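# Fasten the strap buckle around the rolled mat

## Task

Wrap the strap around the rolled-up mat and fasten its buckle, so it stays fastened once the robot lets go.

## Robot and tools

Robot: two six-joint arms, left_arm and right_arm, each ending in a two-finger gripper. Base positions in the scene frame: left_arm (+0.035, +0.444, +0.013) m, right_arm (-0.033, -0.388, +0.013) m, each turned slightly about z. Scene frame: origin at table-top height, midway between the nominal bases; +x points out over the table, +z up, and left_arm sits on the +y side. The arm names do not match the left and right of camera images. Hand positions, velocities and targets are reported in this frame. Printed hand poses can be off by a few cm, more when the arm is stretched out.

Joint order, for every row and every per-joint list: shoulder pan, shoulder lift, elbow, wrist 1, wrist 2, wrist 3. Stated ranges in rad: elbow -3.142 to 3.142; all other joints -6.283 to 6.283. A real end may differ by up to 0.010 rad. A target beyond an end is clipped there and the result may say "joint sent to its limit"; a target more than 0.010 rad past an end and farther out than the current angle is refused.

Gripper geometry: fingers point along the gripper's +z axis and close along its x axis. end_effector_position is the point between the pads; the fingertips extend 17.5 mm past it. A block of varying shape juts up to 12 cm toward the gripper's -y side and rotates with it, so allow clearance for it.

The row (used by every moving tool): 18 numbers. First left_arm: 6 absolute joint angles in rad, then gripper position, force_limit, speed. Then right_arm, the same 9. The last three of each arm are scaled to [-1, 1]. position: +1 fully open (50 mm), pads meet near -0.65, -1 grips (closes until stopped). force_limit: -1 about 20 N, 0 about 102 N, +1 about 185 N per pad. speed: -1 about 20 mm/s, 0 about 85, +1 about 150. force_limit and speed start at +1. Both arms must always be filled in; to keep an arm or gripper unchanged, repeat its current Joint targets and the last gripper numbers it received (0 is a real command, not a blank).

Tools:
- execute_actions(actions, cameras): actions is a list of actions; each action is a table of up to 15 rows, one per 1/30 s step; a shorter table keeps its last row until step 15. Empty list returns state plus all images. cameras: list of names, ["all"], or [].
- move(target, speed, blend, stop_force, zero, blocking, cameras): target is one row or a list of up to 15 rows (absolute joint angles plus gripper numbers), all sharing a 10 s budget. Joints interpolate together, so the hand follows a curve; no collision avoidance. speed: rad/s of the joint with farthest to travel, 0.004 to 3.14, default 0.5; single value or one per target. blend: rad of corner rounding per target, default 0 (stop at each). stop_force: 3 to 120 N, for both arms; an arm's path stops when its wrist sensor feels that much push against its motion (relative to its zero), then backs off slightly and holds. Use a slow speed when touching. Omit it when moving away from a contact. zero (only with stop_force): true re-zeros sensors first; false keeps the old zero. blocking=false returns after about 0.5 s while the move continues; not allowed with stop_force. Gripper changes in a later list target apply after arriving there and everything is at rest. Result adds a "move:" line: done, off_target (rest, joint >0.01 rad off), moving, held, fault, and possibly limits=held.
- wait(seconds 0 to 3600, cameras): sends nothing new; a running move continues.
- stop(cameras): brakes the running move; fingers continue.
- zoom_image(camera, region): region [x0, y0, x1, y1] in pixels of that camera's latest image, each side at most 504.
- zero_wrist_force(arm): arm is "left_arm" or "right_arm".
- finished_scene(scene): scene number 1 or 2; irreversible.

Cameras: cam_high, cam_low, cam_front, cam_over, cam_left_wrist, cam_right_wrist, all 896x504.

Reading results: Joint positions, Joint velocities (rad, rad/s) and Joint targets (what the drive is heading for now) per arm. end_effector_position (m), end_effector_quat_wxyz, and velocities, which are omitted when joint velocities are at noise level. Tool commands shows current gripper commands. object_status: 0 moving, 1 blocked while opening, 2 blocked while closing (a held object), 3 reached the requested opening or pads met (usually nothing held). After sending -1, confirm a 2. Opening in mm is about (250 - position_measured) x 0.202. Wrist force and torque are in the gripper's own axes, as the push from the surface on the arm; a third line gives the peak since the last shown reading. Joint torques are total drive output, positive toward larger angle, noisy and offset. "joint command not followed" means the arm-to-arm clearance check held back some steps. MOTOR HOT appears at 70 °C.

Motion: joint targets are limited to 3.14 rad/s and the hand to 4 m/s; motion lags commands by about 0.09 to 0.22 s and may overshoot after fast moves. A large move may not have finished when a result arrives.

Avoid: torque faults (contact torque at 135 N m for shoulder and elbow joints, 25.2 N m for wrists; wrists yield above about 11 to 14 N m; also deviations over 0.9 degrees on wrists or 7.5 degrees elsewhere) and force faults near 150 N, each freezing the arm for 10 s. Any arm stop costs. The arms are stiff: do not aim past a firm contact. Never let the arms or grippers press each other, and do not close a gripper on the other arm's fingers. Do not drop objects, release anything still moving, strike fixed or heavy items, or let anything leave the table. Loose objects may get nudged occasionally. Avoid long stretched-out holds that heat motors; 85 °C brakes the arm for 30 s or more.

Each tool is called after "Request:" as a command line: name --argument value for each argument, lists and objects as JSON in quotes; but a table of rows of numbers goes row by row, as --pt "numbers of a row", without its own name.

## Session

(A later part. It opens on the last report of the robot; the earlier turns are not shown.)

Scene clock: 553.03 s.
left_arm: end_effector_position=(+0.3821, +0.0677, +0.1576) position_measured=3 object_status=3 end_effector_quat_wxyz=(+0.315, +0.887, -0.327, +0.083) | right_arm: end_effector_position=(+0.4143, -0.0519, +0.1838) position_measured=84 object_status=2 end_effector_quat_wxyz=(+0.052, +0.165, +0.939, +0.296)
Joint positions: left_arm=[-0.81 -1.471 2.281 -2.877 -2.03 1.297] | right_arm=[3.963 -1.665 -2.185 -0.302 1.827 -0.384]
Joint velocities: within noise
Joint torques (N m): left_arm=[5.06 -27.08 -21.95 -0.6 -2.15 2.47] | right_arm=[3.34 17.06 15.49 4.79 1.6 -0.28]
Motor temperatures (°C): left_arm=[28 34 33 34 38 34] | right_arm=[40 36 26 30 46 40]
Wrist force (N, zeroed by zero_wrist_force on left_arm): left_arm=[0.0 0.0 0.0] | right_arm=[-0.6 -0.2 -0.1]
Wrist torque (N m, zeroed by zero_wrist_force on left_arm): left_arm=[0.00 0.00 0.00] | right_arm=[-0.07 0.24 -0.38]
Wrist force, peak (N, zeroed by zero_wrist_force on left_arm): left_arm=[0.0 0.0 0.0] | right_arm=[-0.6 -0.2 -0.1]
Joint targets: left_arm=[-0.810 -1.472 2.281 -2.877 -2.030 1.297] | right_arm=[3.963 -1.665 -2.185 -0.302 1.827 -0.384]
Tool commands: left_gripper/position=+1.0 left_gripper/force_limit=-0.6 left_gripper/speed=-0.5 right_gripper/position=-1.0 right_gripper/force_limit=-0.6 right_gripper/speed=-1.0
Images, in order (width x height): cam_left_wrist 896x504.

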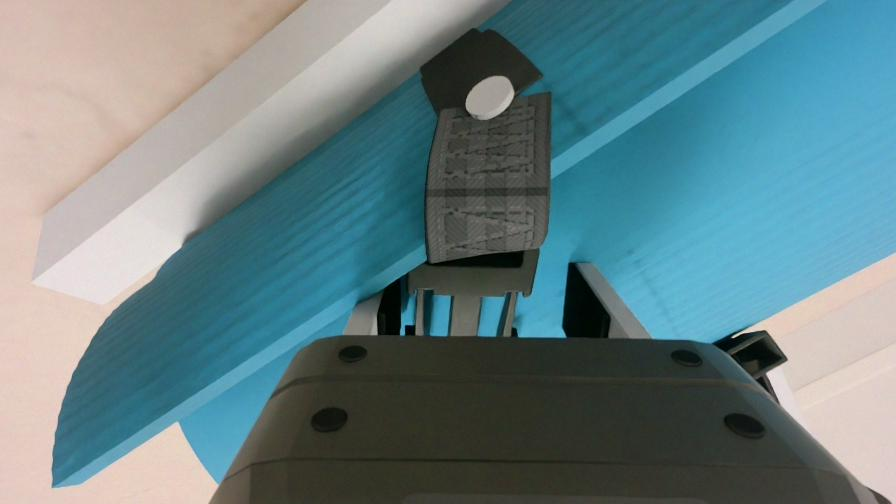

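Request:
move --target '[-0.81,-1.472,2.281,-2.877,-2.03,1.297,-1,-0.6,-1,3.963,-1.665,-2.185,-0.302,1.827,-0.384,-1,-0.6,-1]' --cameras '["cam_left_wrist","cam_over","cam_right_wrist"]'

Request:
zoom_image --camera "cam_left_wrist" --region '[350, 180, 610, 340]'

Scene clock: 557.77 s.
left_arm: end_effector_position=(+0.3819, +0.0677, +0.1578) position_measured=85 object_status=2 end_effector_quat_wxyz=(+0.315, +0.887, -0.327, +0.083) | right_arm: end_effector_position=(+0.4143, -0.0519, +0.1838) position_measured=84 object_status=2 end_effector_quat_wxyz=(+0.052, +0.165, +0.939, +0.296)
Joint positions: left_arm=[-0.81 -1.472 2.281 -2.877 -2.03 1.297] | right_arm=[3.963 -1.665 -2.185 -0.302 1.827 -0.384]
Joint torques (N m): left_arm=[-8.57 -29.76 -11.03 -0.42 -2.37 -2.55] | right_arm=[3.34 16.92 15.74 4.71 1.5 -0.33]
Wrist force (N, zeroed by zero_wrist_force on left_arm): left_arm=[2.5 -0.6 11.2] | right_arm=[-0.7 -0.3 -0.4]
Wrist torque (N m, zeroed by zero_wrist_force on left_arm): left_arm=[0.00 -0.26 0.00] | right_arm=[-0.09 0.24 -0.39]
Wrist force, peak (N, zeroed by zero_wrist_force on left_arm): left_arm=[2.5 -0.7 11.4] | right_arm=[-1.0 -0.1 -0.5]
Joint targets: left_arm=[-0.810 -1.472 2.281 -2.877 -2.030 1.297] | right_arm=[3.963 -1.665 -2.185 -0.302 1.827 -0.384]
move: done
Images, in order (width x height): cam_over 896x504, cam_left_wrist 896x504, cam_right_wrist 896x504.

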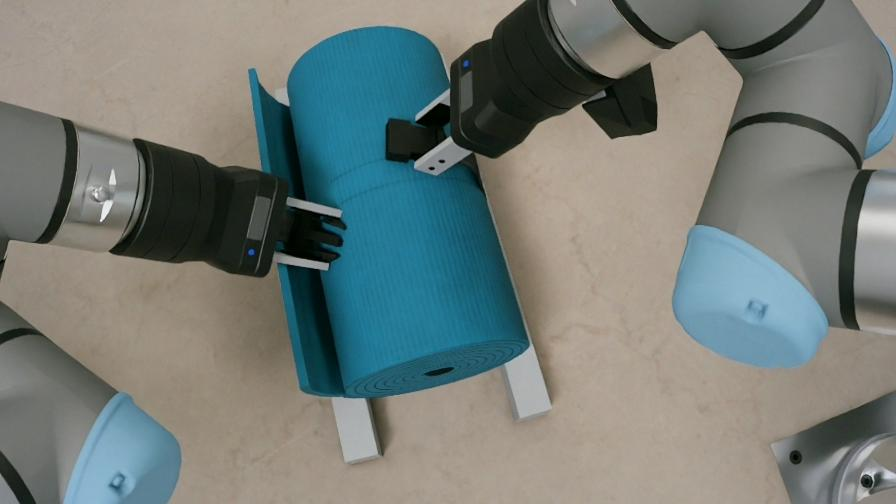

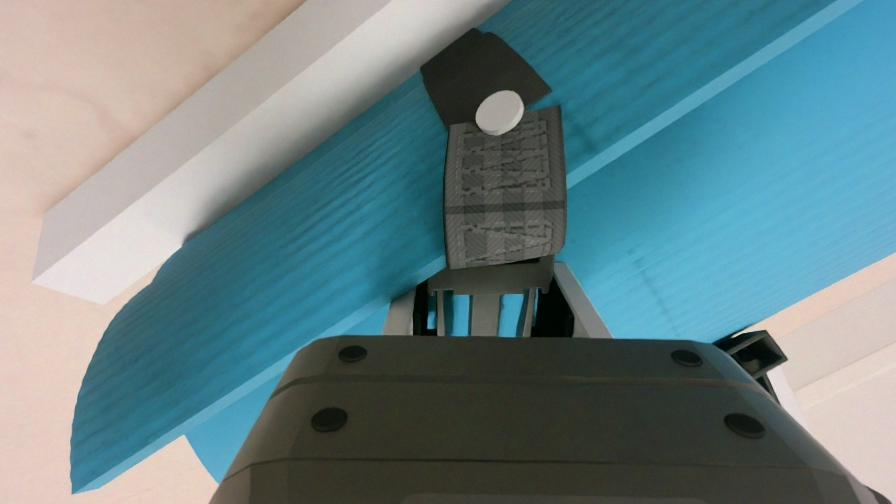

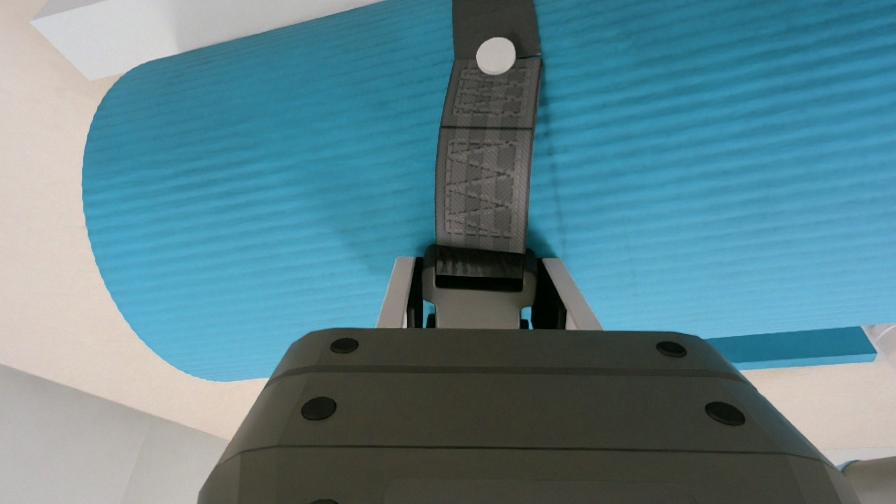

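Scaled by 1.938.

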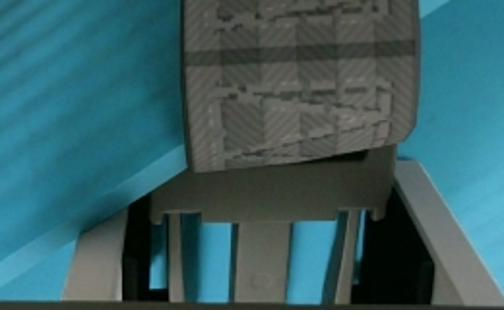

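Request:
move --target '[-0.9453,-1.5209,1.93,-2.1348,-1.7122,0.733,-1,-0.6,-1,4.0101,-1.6463,-1.9444,-0.8726,1.7334,-0.5668,-1,-0.6,-1]' --speed 0.15 --cameras '["cam_left_wrist","cam_over","cam_right_wrist","cam_front","cam_low"]'

Request:
zoom_image --camera "cam_front" --region '[260, 80, 540, 240]'

Request:
zoom_image --camera "cam_over" --region '[250, 80, 500, 280]'

Request:
zoom_image --camera "cam_low" --region '[200, 60, 480, 240]'

Scene clock: 584.93 s.
left_arm: end_effector_position=(+0.3851, +0.0640, +0.1608) position_measured=86 object_status=2 end_effector_quat_wxyz=(+0.303, +0.898, -0.310, +0.073) | right_arm: end_effector_position=(+0.4153, -0.0504, +0.1850) position_measured=84 object_status=2 end_effector_quat_wxyz=(+0.048, +0.155, +0.948, +0.274)
Joint positions: left_arm=[-0.821 -1.478 2.253 -2.822 -2.006 1.255] | right_arm=[3.97 -1.662 -2.149 -0.386 1.813 -0.411]
Joint torques (N m): left_arm=[-2.72 -24.63 -20.86 -2.96 -2.02 -0.3] | right_arm=[-4.17 21.99 9.56 4.07 2.04 1.12]
Wrist force (N, zeroed by zero_wrist_force on left_arm): left_arm=[-2.1 -14.4 -8.2] | right_arm=[-1.6 1.4 -3.1]
Wrist torque (N m, zeroed by zero_wrist_force on left_arm): left_arm=[-0.18 0.07 -0.33] | right_arm=[-0.06 0.20 -0.29]
Wrist force, peak (N, zeroed by zero_wrist_force on left_arm): left_arm=[-81.3 9.2 -130.8] | right_arm=[0.0 0.2 -9.2]
Joint targets: left_arm=[-0.821 -1.478 2.253 -2.822 -2.007 1.255] | right_arm=[3.970 -1.662 -2.149 -0.386 1.813 -0.411]
Tool commands: left_gripper/position=-1.0 left_gripper/force_limit=-0.6 left_gripper/speed=-1.0 right_gripper/position=-1.0 right_gripper/force_limit=-0.6 right_gripper/speed=-1.0
FORCE FAULT: contact force on the left arm reached its limit, and that arm stopped. The contact can be on any part of that arm, not only on its tool. That arm's remaining commands of this call were not run. That arm is still stopped at the end of this call. That arm stays stopped for about 10 more seconds. Until then a move that you send moves the other arm only, and its call returns only when the move has ended. Once the stop has ended, the next robot result says so. If the stop ends while you think or write, that arm runs what you send next. While its stop runs, that arm takes no new command, but its gripper still runs the gripper command that each later call begins with. Until it ends, the stop uses up actions while you think or wait. An arm that is not stopped still takes commands.
move: fault (left_arm), off_target (right_arm; braked at the fault stop of left_arm); left_arm: the wrist 1 is farthest, 0.687 rad from its target; right_arm: the wrist 1 is farthest, 0.486 rad from its target
Images, in order (width x height): cam_low 896x504, cam_front 896x504, cam_over 896x504, cam_left_wrist 896x504, cam_right_wrist 896x504.

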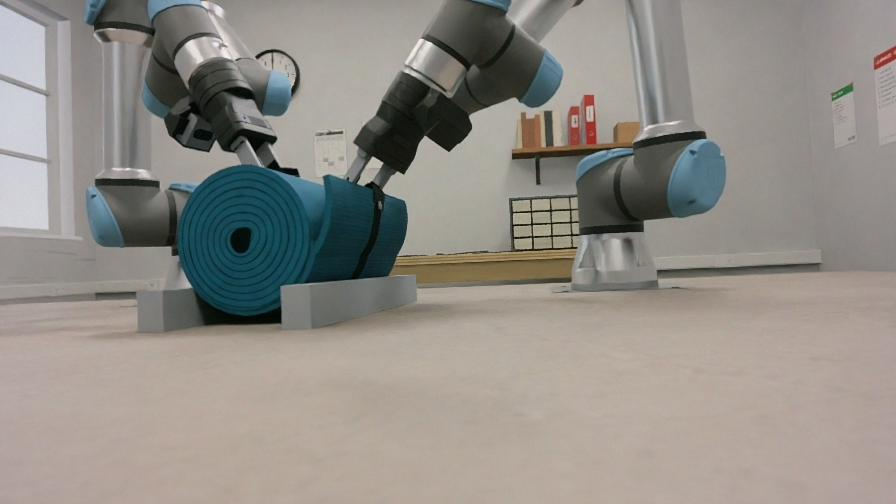

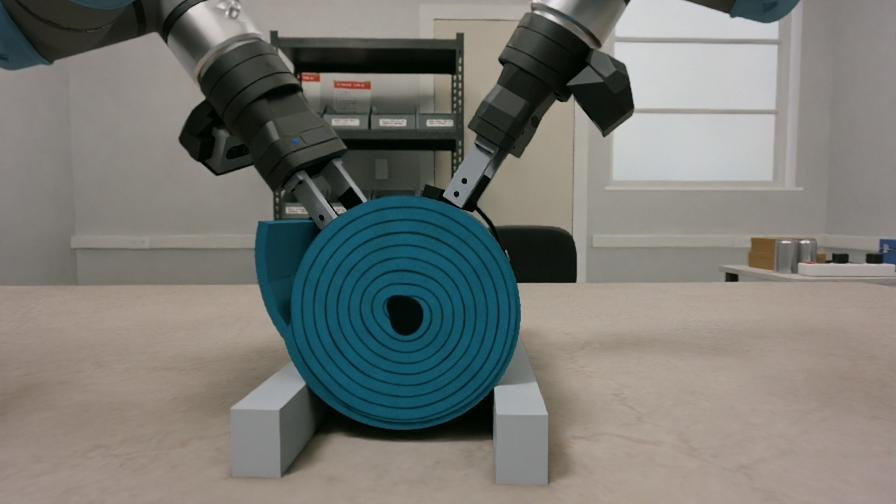

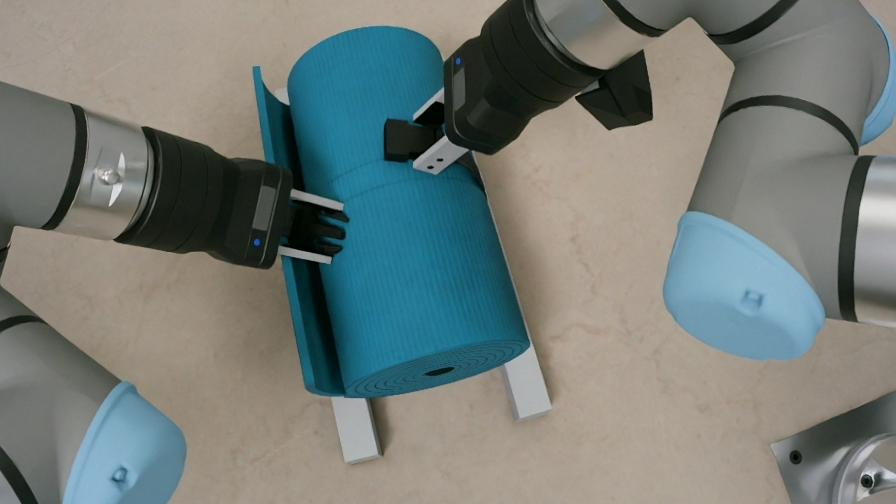

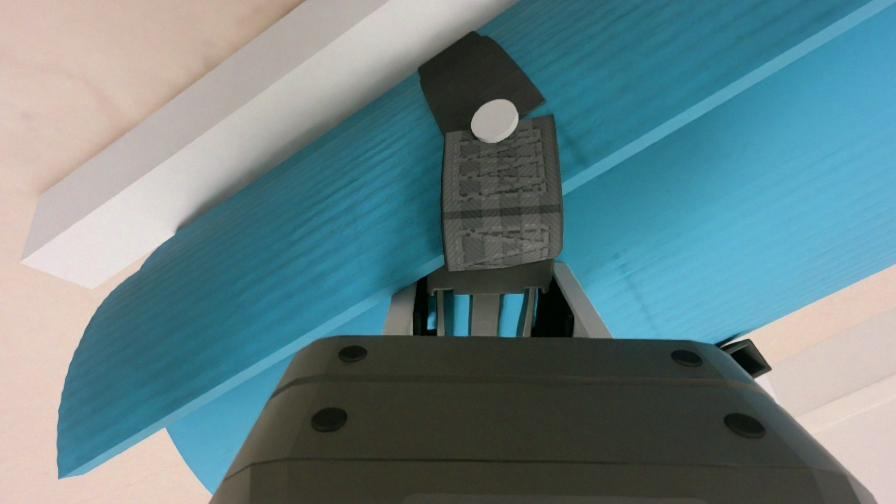

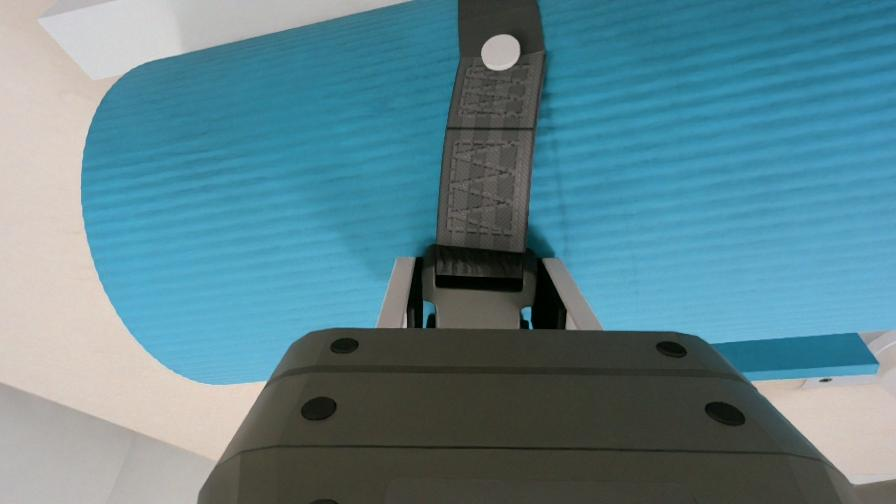

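Scaled by 1.800.

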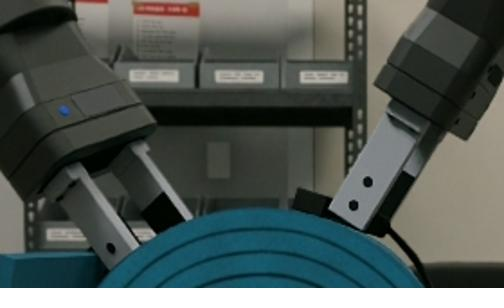

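Scaled by 2.016.

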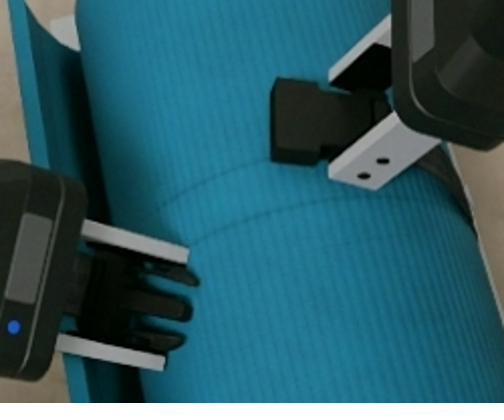

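Scaled by 1.800.

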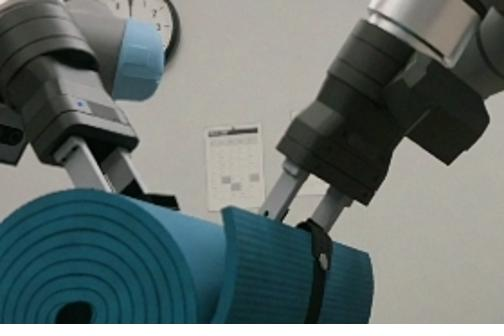

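Request:
wait --seconds 3

Request:
move --target '[-0.786,-1.535,2.263,-2.785,-2.041,1.321,-1,-0.6,-1,3.97,-1.662,-2.149,-0.386,1.813,-0.411,-1,-0.6,-1]' --speed 0.06 --stop_force 40 --cameras '["cam_over"]'

Request:
move --target '[-0.9453,-1.5209,1.93,-2.1348,-1.7122,0.733,-1,-0.6,-1,4.0101,-1.6463,-1.9444,-0.8726,1.7334,-0.5668,-1,-0.6,-1]' --speed 0.12 --stop_force 40 --cameras '["cam_left_wrist","cam_over","cam_right_wrist","cam_front","cam_low"]'

Request:
zoom_image --camera "cam_front" --region '[260, 80, 540, 240]'

Request:
zoom_image --camera "cam_over" --region '[250, 80, 500, 280]'

Request:
zoom_image --camera "cam_low" --region '[200, 60, 480, 240]'

Scene clock: 598.67 s.
left_arm: end_effector_position=(+0.3851, +0.0640, +0.1608) position_measured=86 object_status=2 end_effector_quat_wxyz=(+0.303, +0.898, -0.310, +0.073) | right_arm: end_effector_position=(+0.4153, -0.0504, +0.1849) position_measured=84 object_status=2 end_effector_quat_wxyz=(+0.047, +0.155, +0.948, +0.274)
Joint positions: left_arm=[-0.821 -1.478 2.253 -2.822 -2.006 1.255] | right_arm=[3.97 -1.662 -2.149 -0.386 1.813 -0.411]
Joint torques (N m): left_arm=[-15.51 -14.83 -20.49 -3.66 -5.29 0.09] | right_arm=[-5.95 12.25 9.95 1.79 1.92 0.86]
Wrist force (N, zeroed by zero_wrist_force on left_arm): left_arm=[-2.7 -14.1 -7.8] | right_arm=[-1.6 1.9 -3.6]
Wrist torque (N m, zeroed by zero_wrist_force on left_arm): left_arm=[-0.17 0.07 -0.33] | right_arm=[-0.05 0.16 -0.29]
Wrist force, peak (N, zeroed by zero_wrist_force on left_arm): left_arm=[-2.4 -14.4 -8.5] | right_arm=[-2.2 2.2 -4.0]
Joint targets: left_arm=[-0.821 -1.478 2.253 -2.822 -2.006 1.255] | right_arm=[3.970 -1.662 -2.149 -0.386 1.813 -0.411]
Tool commands: left_gripper/position=-1.0 left_gripper/force_limit=-0.6 left_gripper/speed=-1.0 right_gripper/position=-1.0 right_gripper/force_limit=-0.6 right_gripper/speed=-1.0
FORCE FAULT, CONTINUED: the left arm's stop, for the force fault that an earlier result reported, is over. The rest of the stop counts as 19 of the actions that you can send in this scene. During its stop the left arm's controller moved it back a little. That arm's target is now where it stood when the stop ended, not its last command. That arm accepts commands again.
wait: 3.00 s; at rest from the start

Scene clock: 600.83 s.
left_arm: end_effector_position=(+0.3843, +0.0796, +0.1813) position_measured=86 object_status=2 end_effector_quat_wxyz=(+0.315, +0.887, -0.327, +0.083) | right_arm: end_effector_position=(+0.4155, -0.0503, +0.1853) position_measured=84 object_status=2 end_effector_quat_wxyz=(+0.048, +0.155, +0.948, +0.275)
Joint positions: left_arm=[-0.786 -1.535 2.263 -2.785 -2.041 1.321] | right_arm=[3.97 -1.662 -2.149 -0.386 1.813 -0.411]
Joint torques (N m): left_arm=[-7.06 -15.49 -25.69 -5.99 0.89 -2.48] | right_arm=[5.24 34.27 28.41 5 -2.23 1.03]
Wrist force (N, zeroed by zero_wrist_force on left_arm): left_arm=[0.8 -1.8 15.2] | right_arm=[-0.7 -0.2 -0.2]
Wrist torque (N m, zeroed by zero_wrist_force on left_arm): left_arm=[-0.11 -0.52 -0.07] | right_arm=[-0.06 0.23 -0.28]
Wrist force, peak (N, zeroed by zero_wrist_force on left_arm): left_arm=[-0.1 -1.3 16.5] | right_arm=[-1.9 2.1 -3.6]
Joint targets: left_arm=[-0.786 -1.535 2.263 -2.785 -2.041 1.321] | right_arm=[3.970 -1.662 -2.149 -0.386 1.813 -0.411]
move: done

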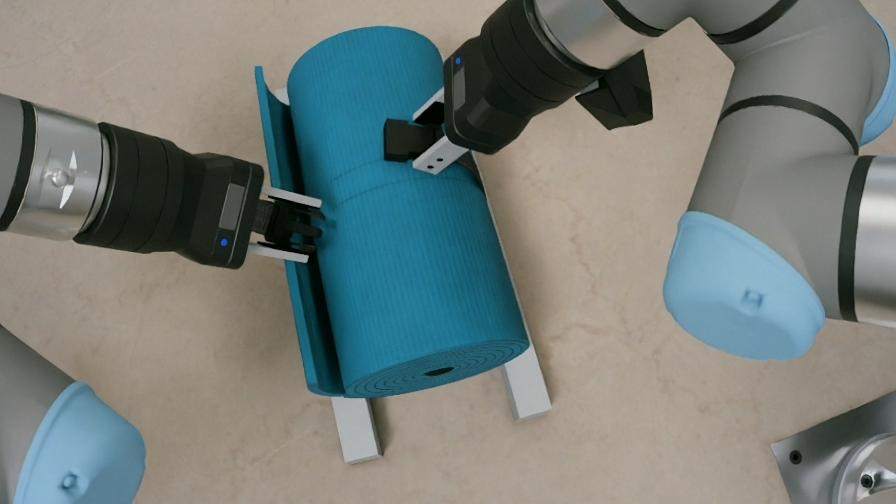

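Scene clock: 607.33 s.
left_arm: end_effector_position=(+0.3983, +0.0601, +0.2056) position_measured=86 object_status=2 end_effector_quat_wxyz=(+0.104, +0.991, -0.085, -0.009) | right_arm: end_effector_position=(+0.4080, -0.0551, +0.2055) position_measured=84 object_status=2 end_effector_quat_wxyz=(+0.013, +0.085, +0.985, +0.147)
Joint positions: left_arm=[-0.945 -1.521 1.93 -2.135 -1.712 0.733] | right_arm=[4.01 -1.646 -1.944 -0.873 1.733 -0.567]
Joint torques (N m): left_arm=[8.78 -29.53 -18.81 -5.98 -2.45 2.48] | right_arm=[-6.14 32.05 16.58 5.38 3.22 1.08]
Wrist force (N, zeroed by zero_wrist_force on left_arm): left_arm=[2.5 -2.3 19.8] | right_arm=[-0.7 -2.7 3.7]
Wrist torque (N m, zeroed by zero_wrist_force on left_arm): left_arm=[-0.04 -0.55 0.08] | right_arm=[-0.13 0.11 -0.15]
Wrist force, peak (N, zeroed by zero_wrist_force on left_arm): left_arm=[2.3 -2.3 20.3] | right_arm=[0.1 -4.5 4.8]
Joint targets: left_arm=[-0.945 -1.521 1.930 -2.135 -1.712 0.733] | right_arm=[4.010 -1.646 -1.944 -0.873 1.733 -0.567]
move: done
Images, in order (width x height): cam_low 896x504, cam_front 896x504, cam_over 896x504, cam_left_wrist 896x504, cam_right_wrist 896x504.

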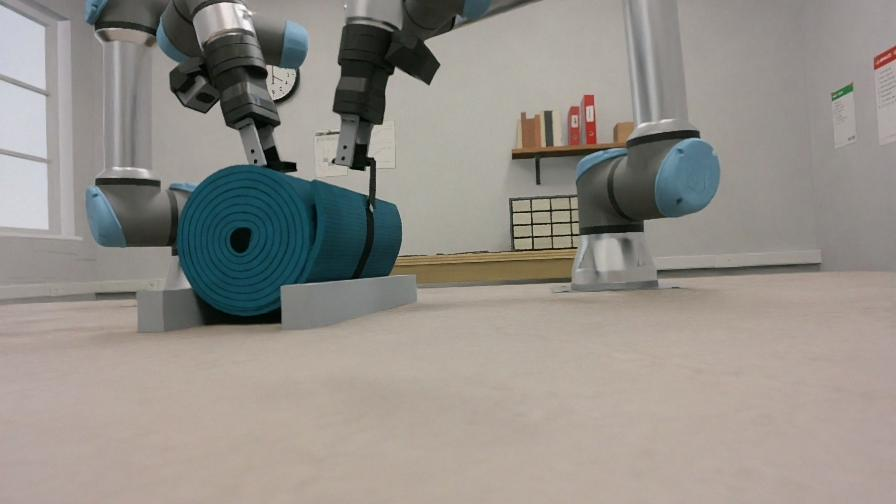

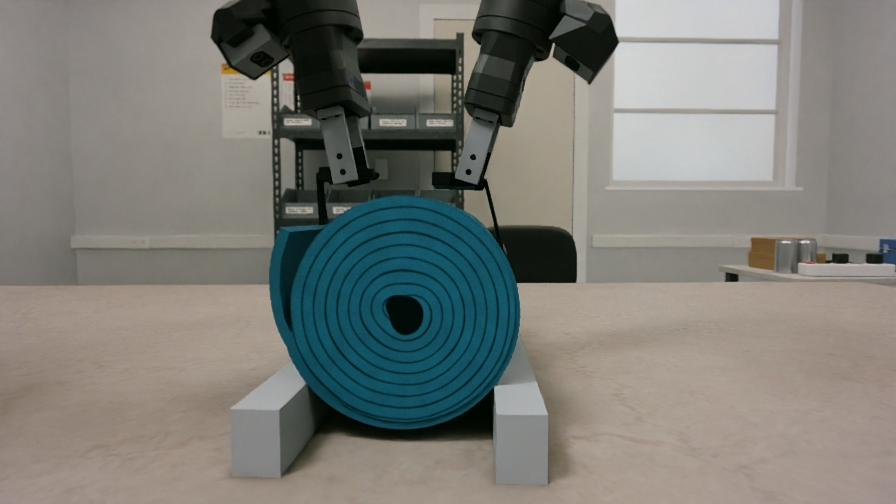

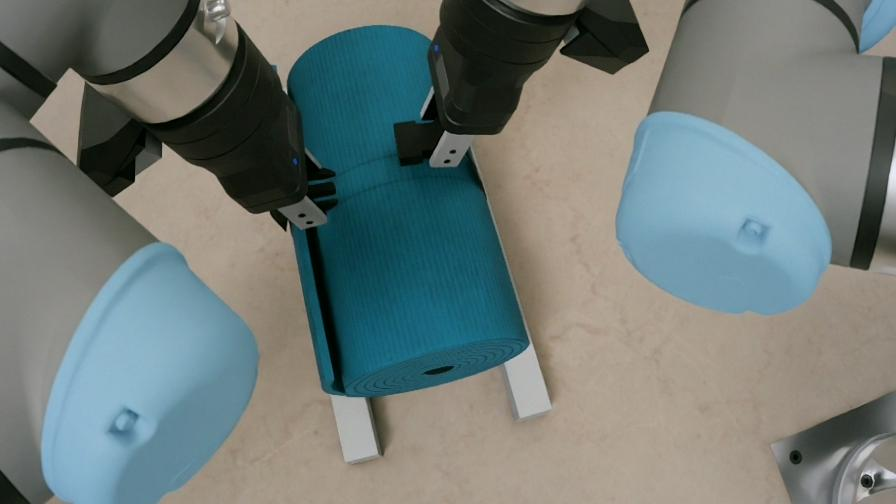

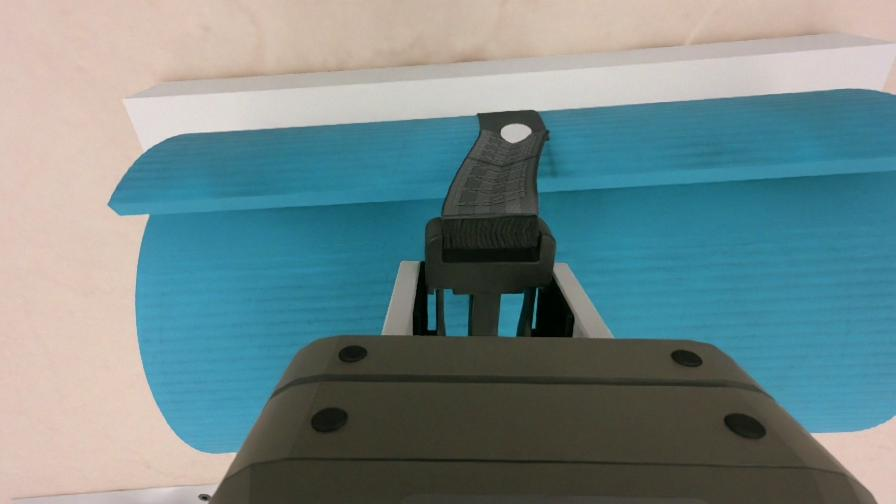

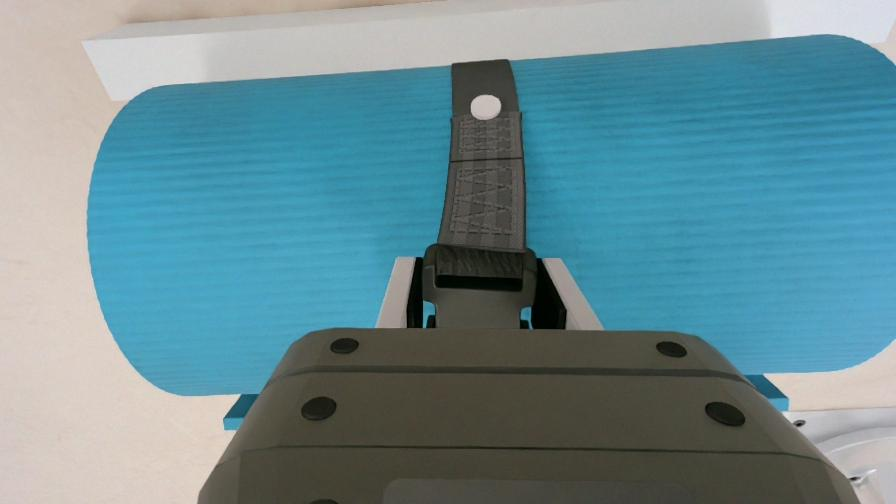

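Scaled by 1.800.

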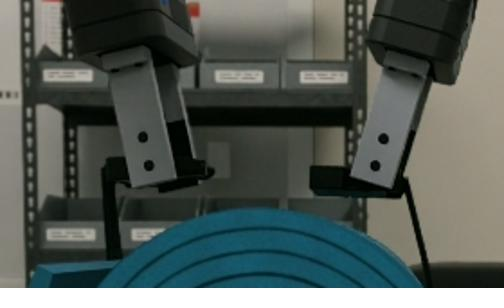

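Scaled by 2.016.

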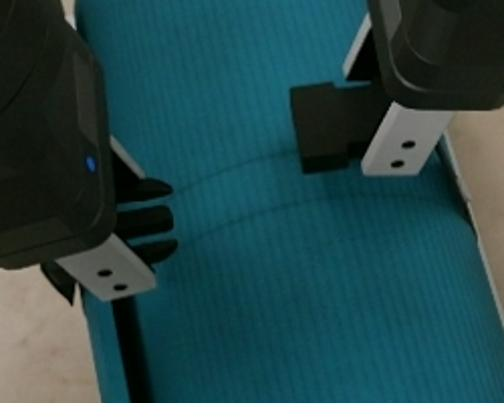

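Scaled by 1.800.

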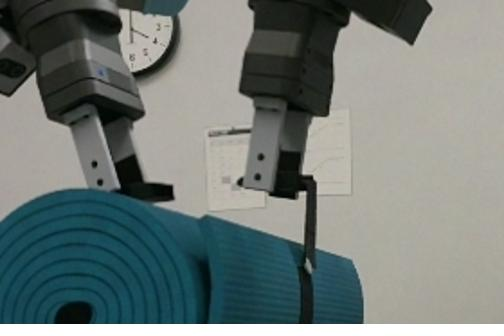

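Request:
move --target '[-1.0094,-1.3893,1.7448,-1.9263,-1.5708,0.6802,-1,-0.6,-1,4.0319,-1.6626,-1.9616,-0.8357,1.7281,-0.5455,-1,-0.6,-1]' --speed 0.1 --stop_force 40 --cameras '["cam_left_wrist","cam_over","cam_right_wrist","cam_front","cam_low"]'

Request:
zoom_image --camera "cam_front" --region '[300, 120, 500, 240]'

Request:
zoom_image --camera "cam_over" --region '[270, 80, 470, 240]'

Request:
zoom_image --camera "cam_low" --region '[200, 100, 400, 240]'

Scene clock: 655.10 s.
left_arm: end_effector_position=(+0.4170, +0.0336, +0.1976) position_measured=86 object_status=2 end_effector_quat_wxyz=(+0.000, +0.996, -0.085, +0.000) | right_arm: end_effector_position=(+0.4028, -0.0452, +0.1935) position_measured=84 object_status=2 end_effector_quat_wxyz=(+0.013, +0.085, +0.985, +0.147)
Joint positions: left_arm=[-1.009 -1.389 1.745 -1.926 -1.571 0.68] | right_arm=[4.032 -1.663 -1.962 -0.836 1.728 -0.545]
Joint torques (N m): left_arm=[9.16 -45.79 -18.81 -5.94 -1.47 2.45] | right_arm=[-6 35.11 29.18 2.3 -0.78 -0.78]
Wrist force (N, zeroed by zero_wrist_force on left_arm): left_arm=[0.2 -1.2 18.4] | right_arm=[-0.9 -0.3 -0.1]
Wrist torque (N m, zeroed by zero_wrist_force on left_arm): left_arm=[0.14 -0.61 0.10] | right_arm=[-0.01 0.13 -0.23]
Wrist force, peak (N, zeroed by zero_wrist_force on left_arm): left_arm=[2.2 -2.2 20.3] | right_arm=[-0.4 -2.9 4.1]
Joint targets: left_arm=[-1.009 -1.389 1.745 -1.926 -1.571 0.680] | right_arm=[4.032 -1.663 -1.962 -0.836 1.728 -0.545]
move: done
Images, in order (width x height): cam_low 896x504, cam_front 896x504, cam_over 896x504, cam_left_wrist 896x504, cam_right_wrist 896x504.

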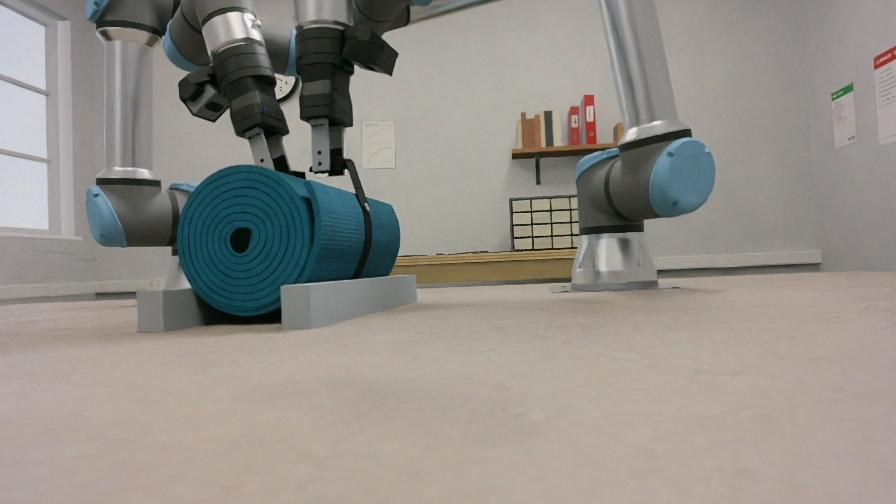

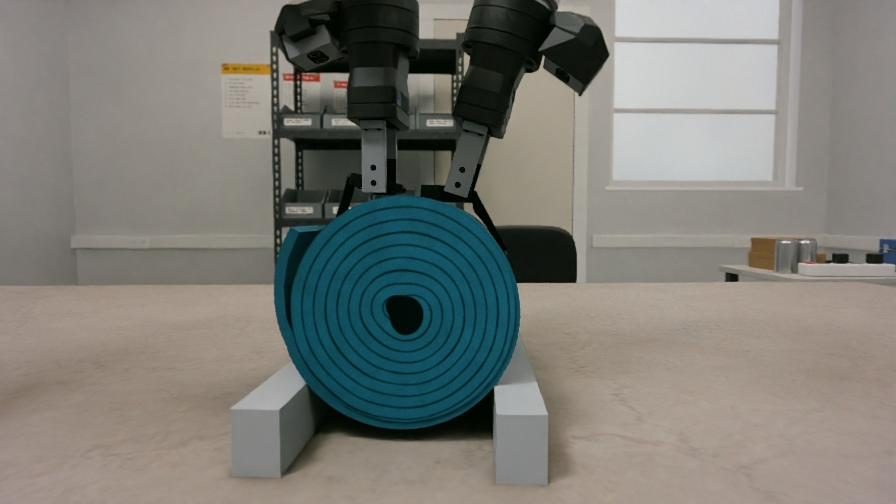

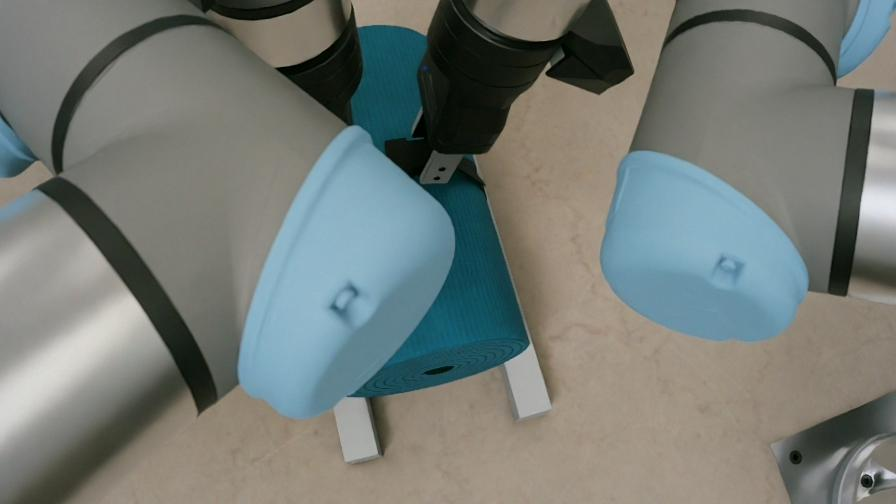

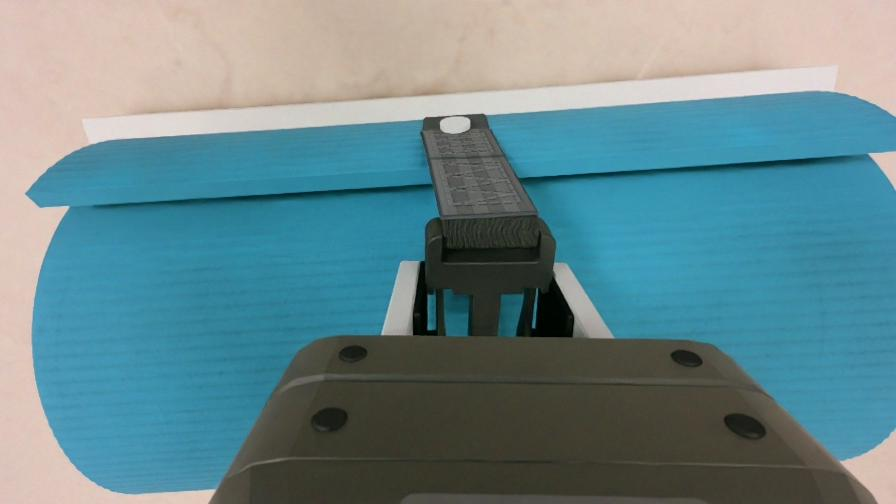

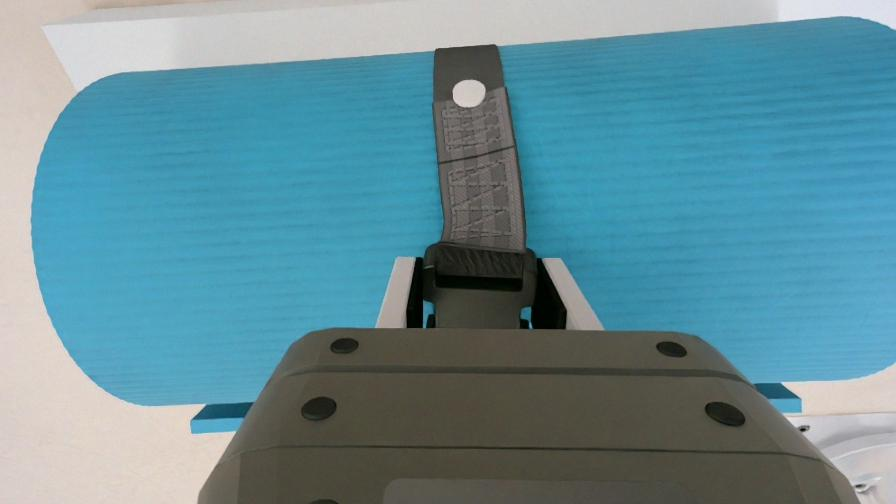

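Scaled by 2.520.

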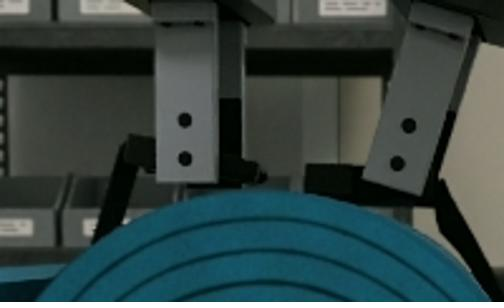

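Scaled by 2.520.

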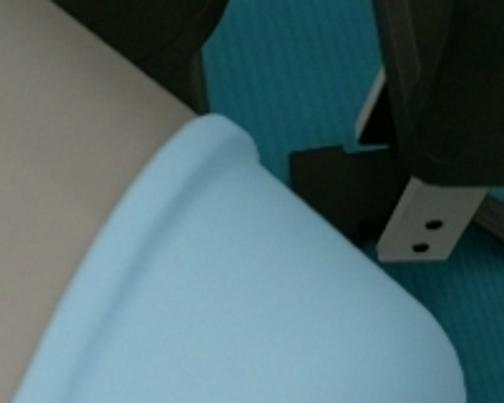

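Scaled by 2.520.

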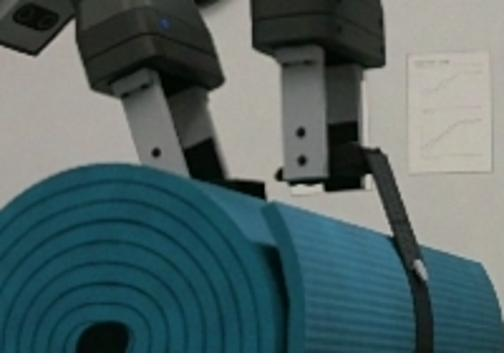

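Request:
move --target '[-0.9599,-1.4242,1.841,-2.1051,-1.6753,0.7242,-1,-0.6,-1,4.0415,-1.6685,-1.9393,-0.8809,1.7078,-0.5408,-1,-0.6,-1]' --speed 0.1 --stop_force 40 --cameras '["cam_over","cam_front","cam_low","cam_high"]'

Request:
zoom_image --camera "cam_front" --region '[300, 120, 500, 240]'

Request:
zoom_image --camera "cam_high" --region '[350, 140, 500, 260]'

Request:
zoom_image --camera "cam_over" --region '[270, 80, 470, 240]'

Scene clock: 695.97 s.
left_arm: end_effector_position=(+0.4170, +0.0338, +0.1926) position_measured=86 object_status=2 end_effector_quat_wxyz=(+0.078, +0.993, -0.085, -0.007) | right_arm: end_effector_position=(+0.4028, -0.0451, +0.1937) position_measured=84 object_status=2 end_effector_quat_wxyz=(+0.011, +0.085, +0.988, +0.130)
Joint positions: left_arm=[-0.96 -1.424 1.841 -2.105 -1.675 0.724] | right_arm=[4.042 -1.669 -1.939 -0.881 1.708 -0.541]
Joint torques (N m): left_arm=[-7.84 -25.18 -31.03 -0.88 1.68 -2.55] | right_arm=[-5.91 24.54 13.39 4.67 2.28 -0.09]
Wrist force (N, zeroed by zero_wrist_force on left_arm): left_arm=[0.2 -1.6 16.0] | right_arm=[-0.8 0.2 -1.6]
Wrist torque (N m, zeroed by zero_wrist_force on left_arm): left_arm=[0.09 -0.57 -0.05] | right_arm=[-0.09 0.09 -0.21]
Wrist force, peak (N, zeroed by zero_wrist_force on left_arm): left_arm=[0.1 -1.6 18.7] | right_arm=[-0.9 0.6 -1.7]
Joint targets: left_arm=[-0.960 -1.424 1.841 -2.105 -1.675 0.724] | right_arm=[4.042 -1.669 -1.939 -0.881 1.708 -0.541]
move: done
Images, in order (width x height): cam_high 896x504, cam_low 896x504, cam_front 896x504, cam_over 896x504.

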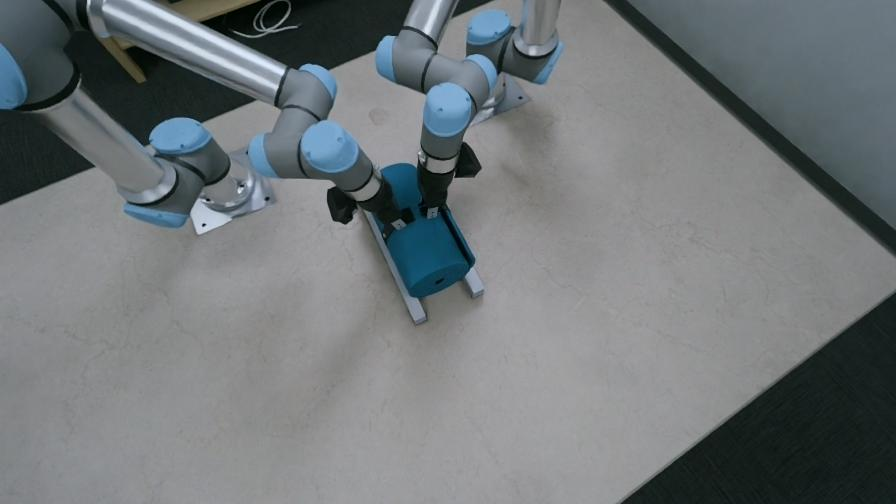

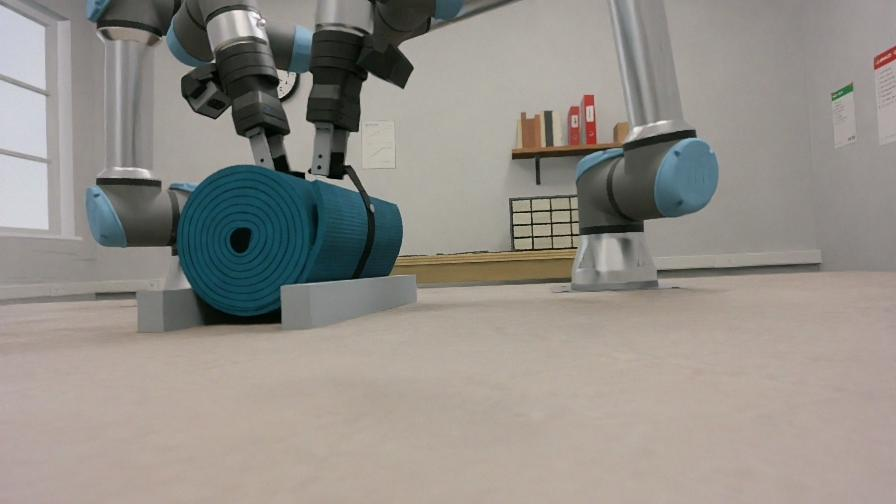

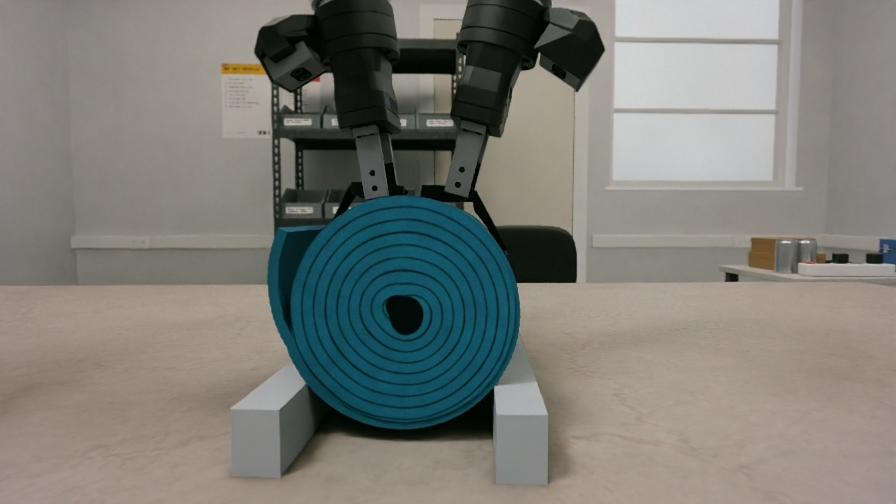

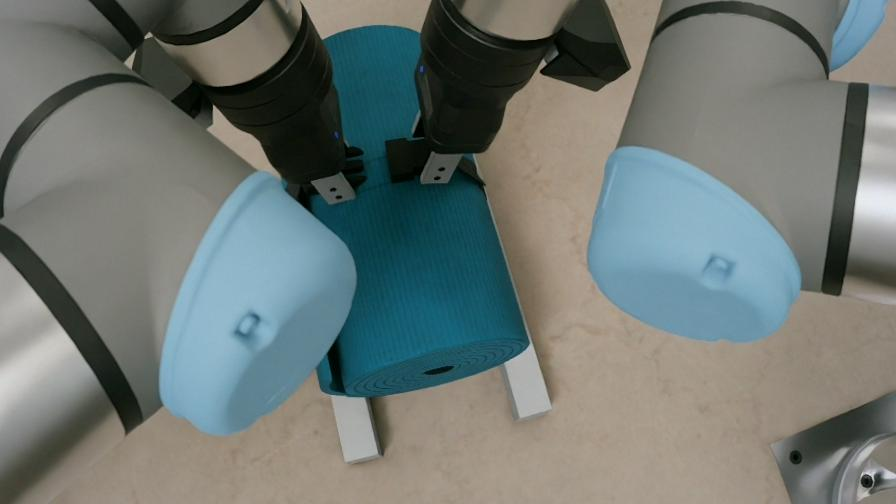

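Scaled by 2.520.

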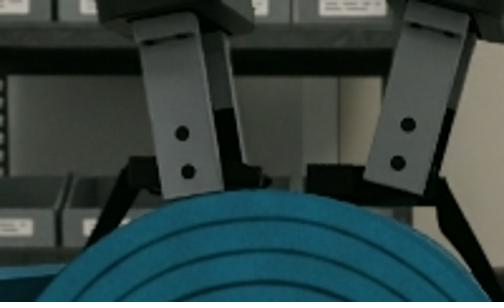

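Scaled by 3.360.

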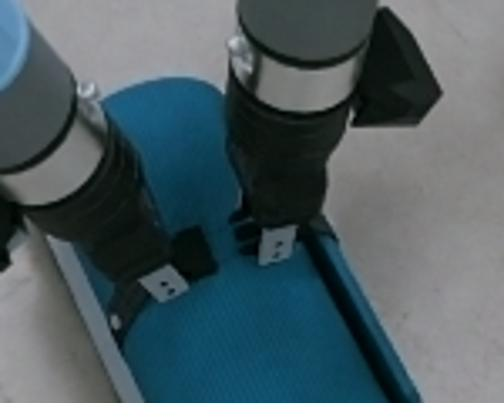

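Scaled by 2.520.

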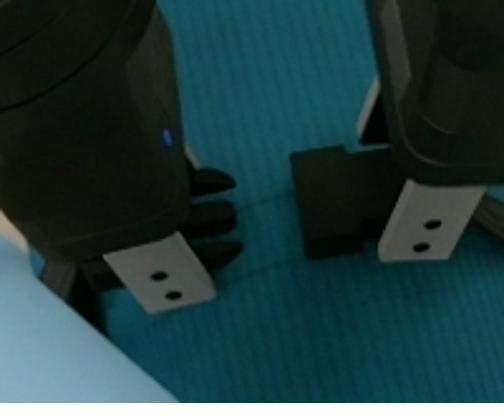

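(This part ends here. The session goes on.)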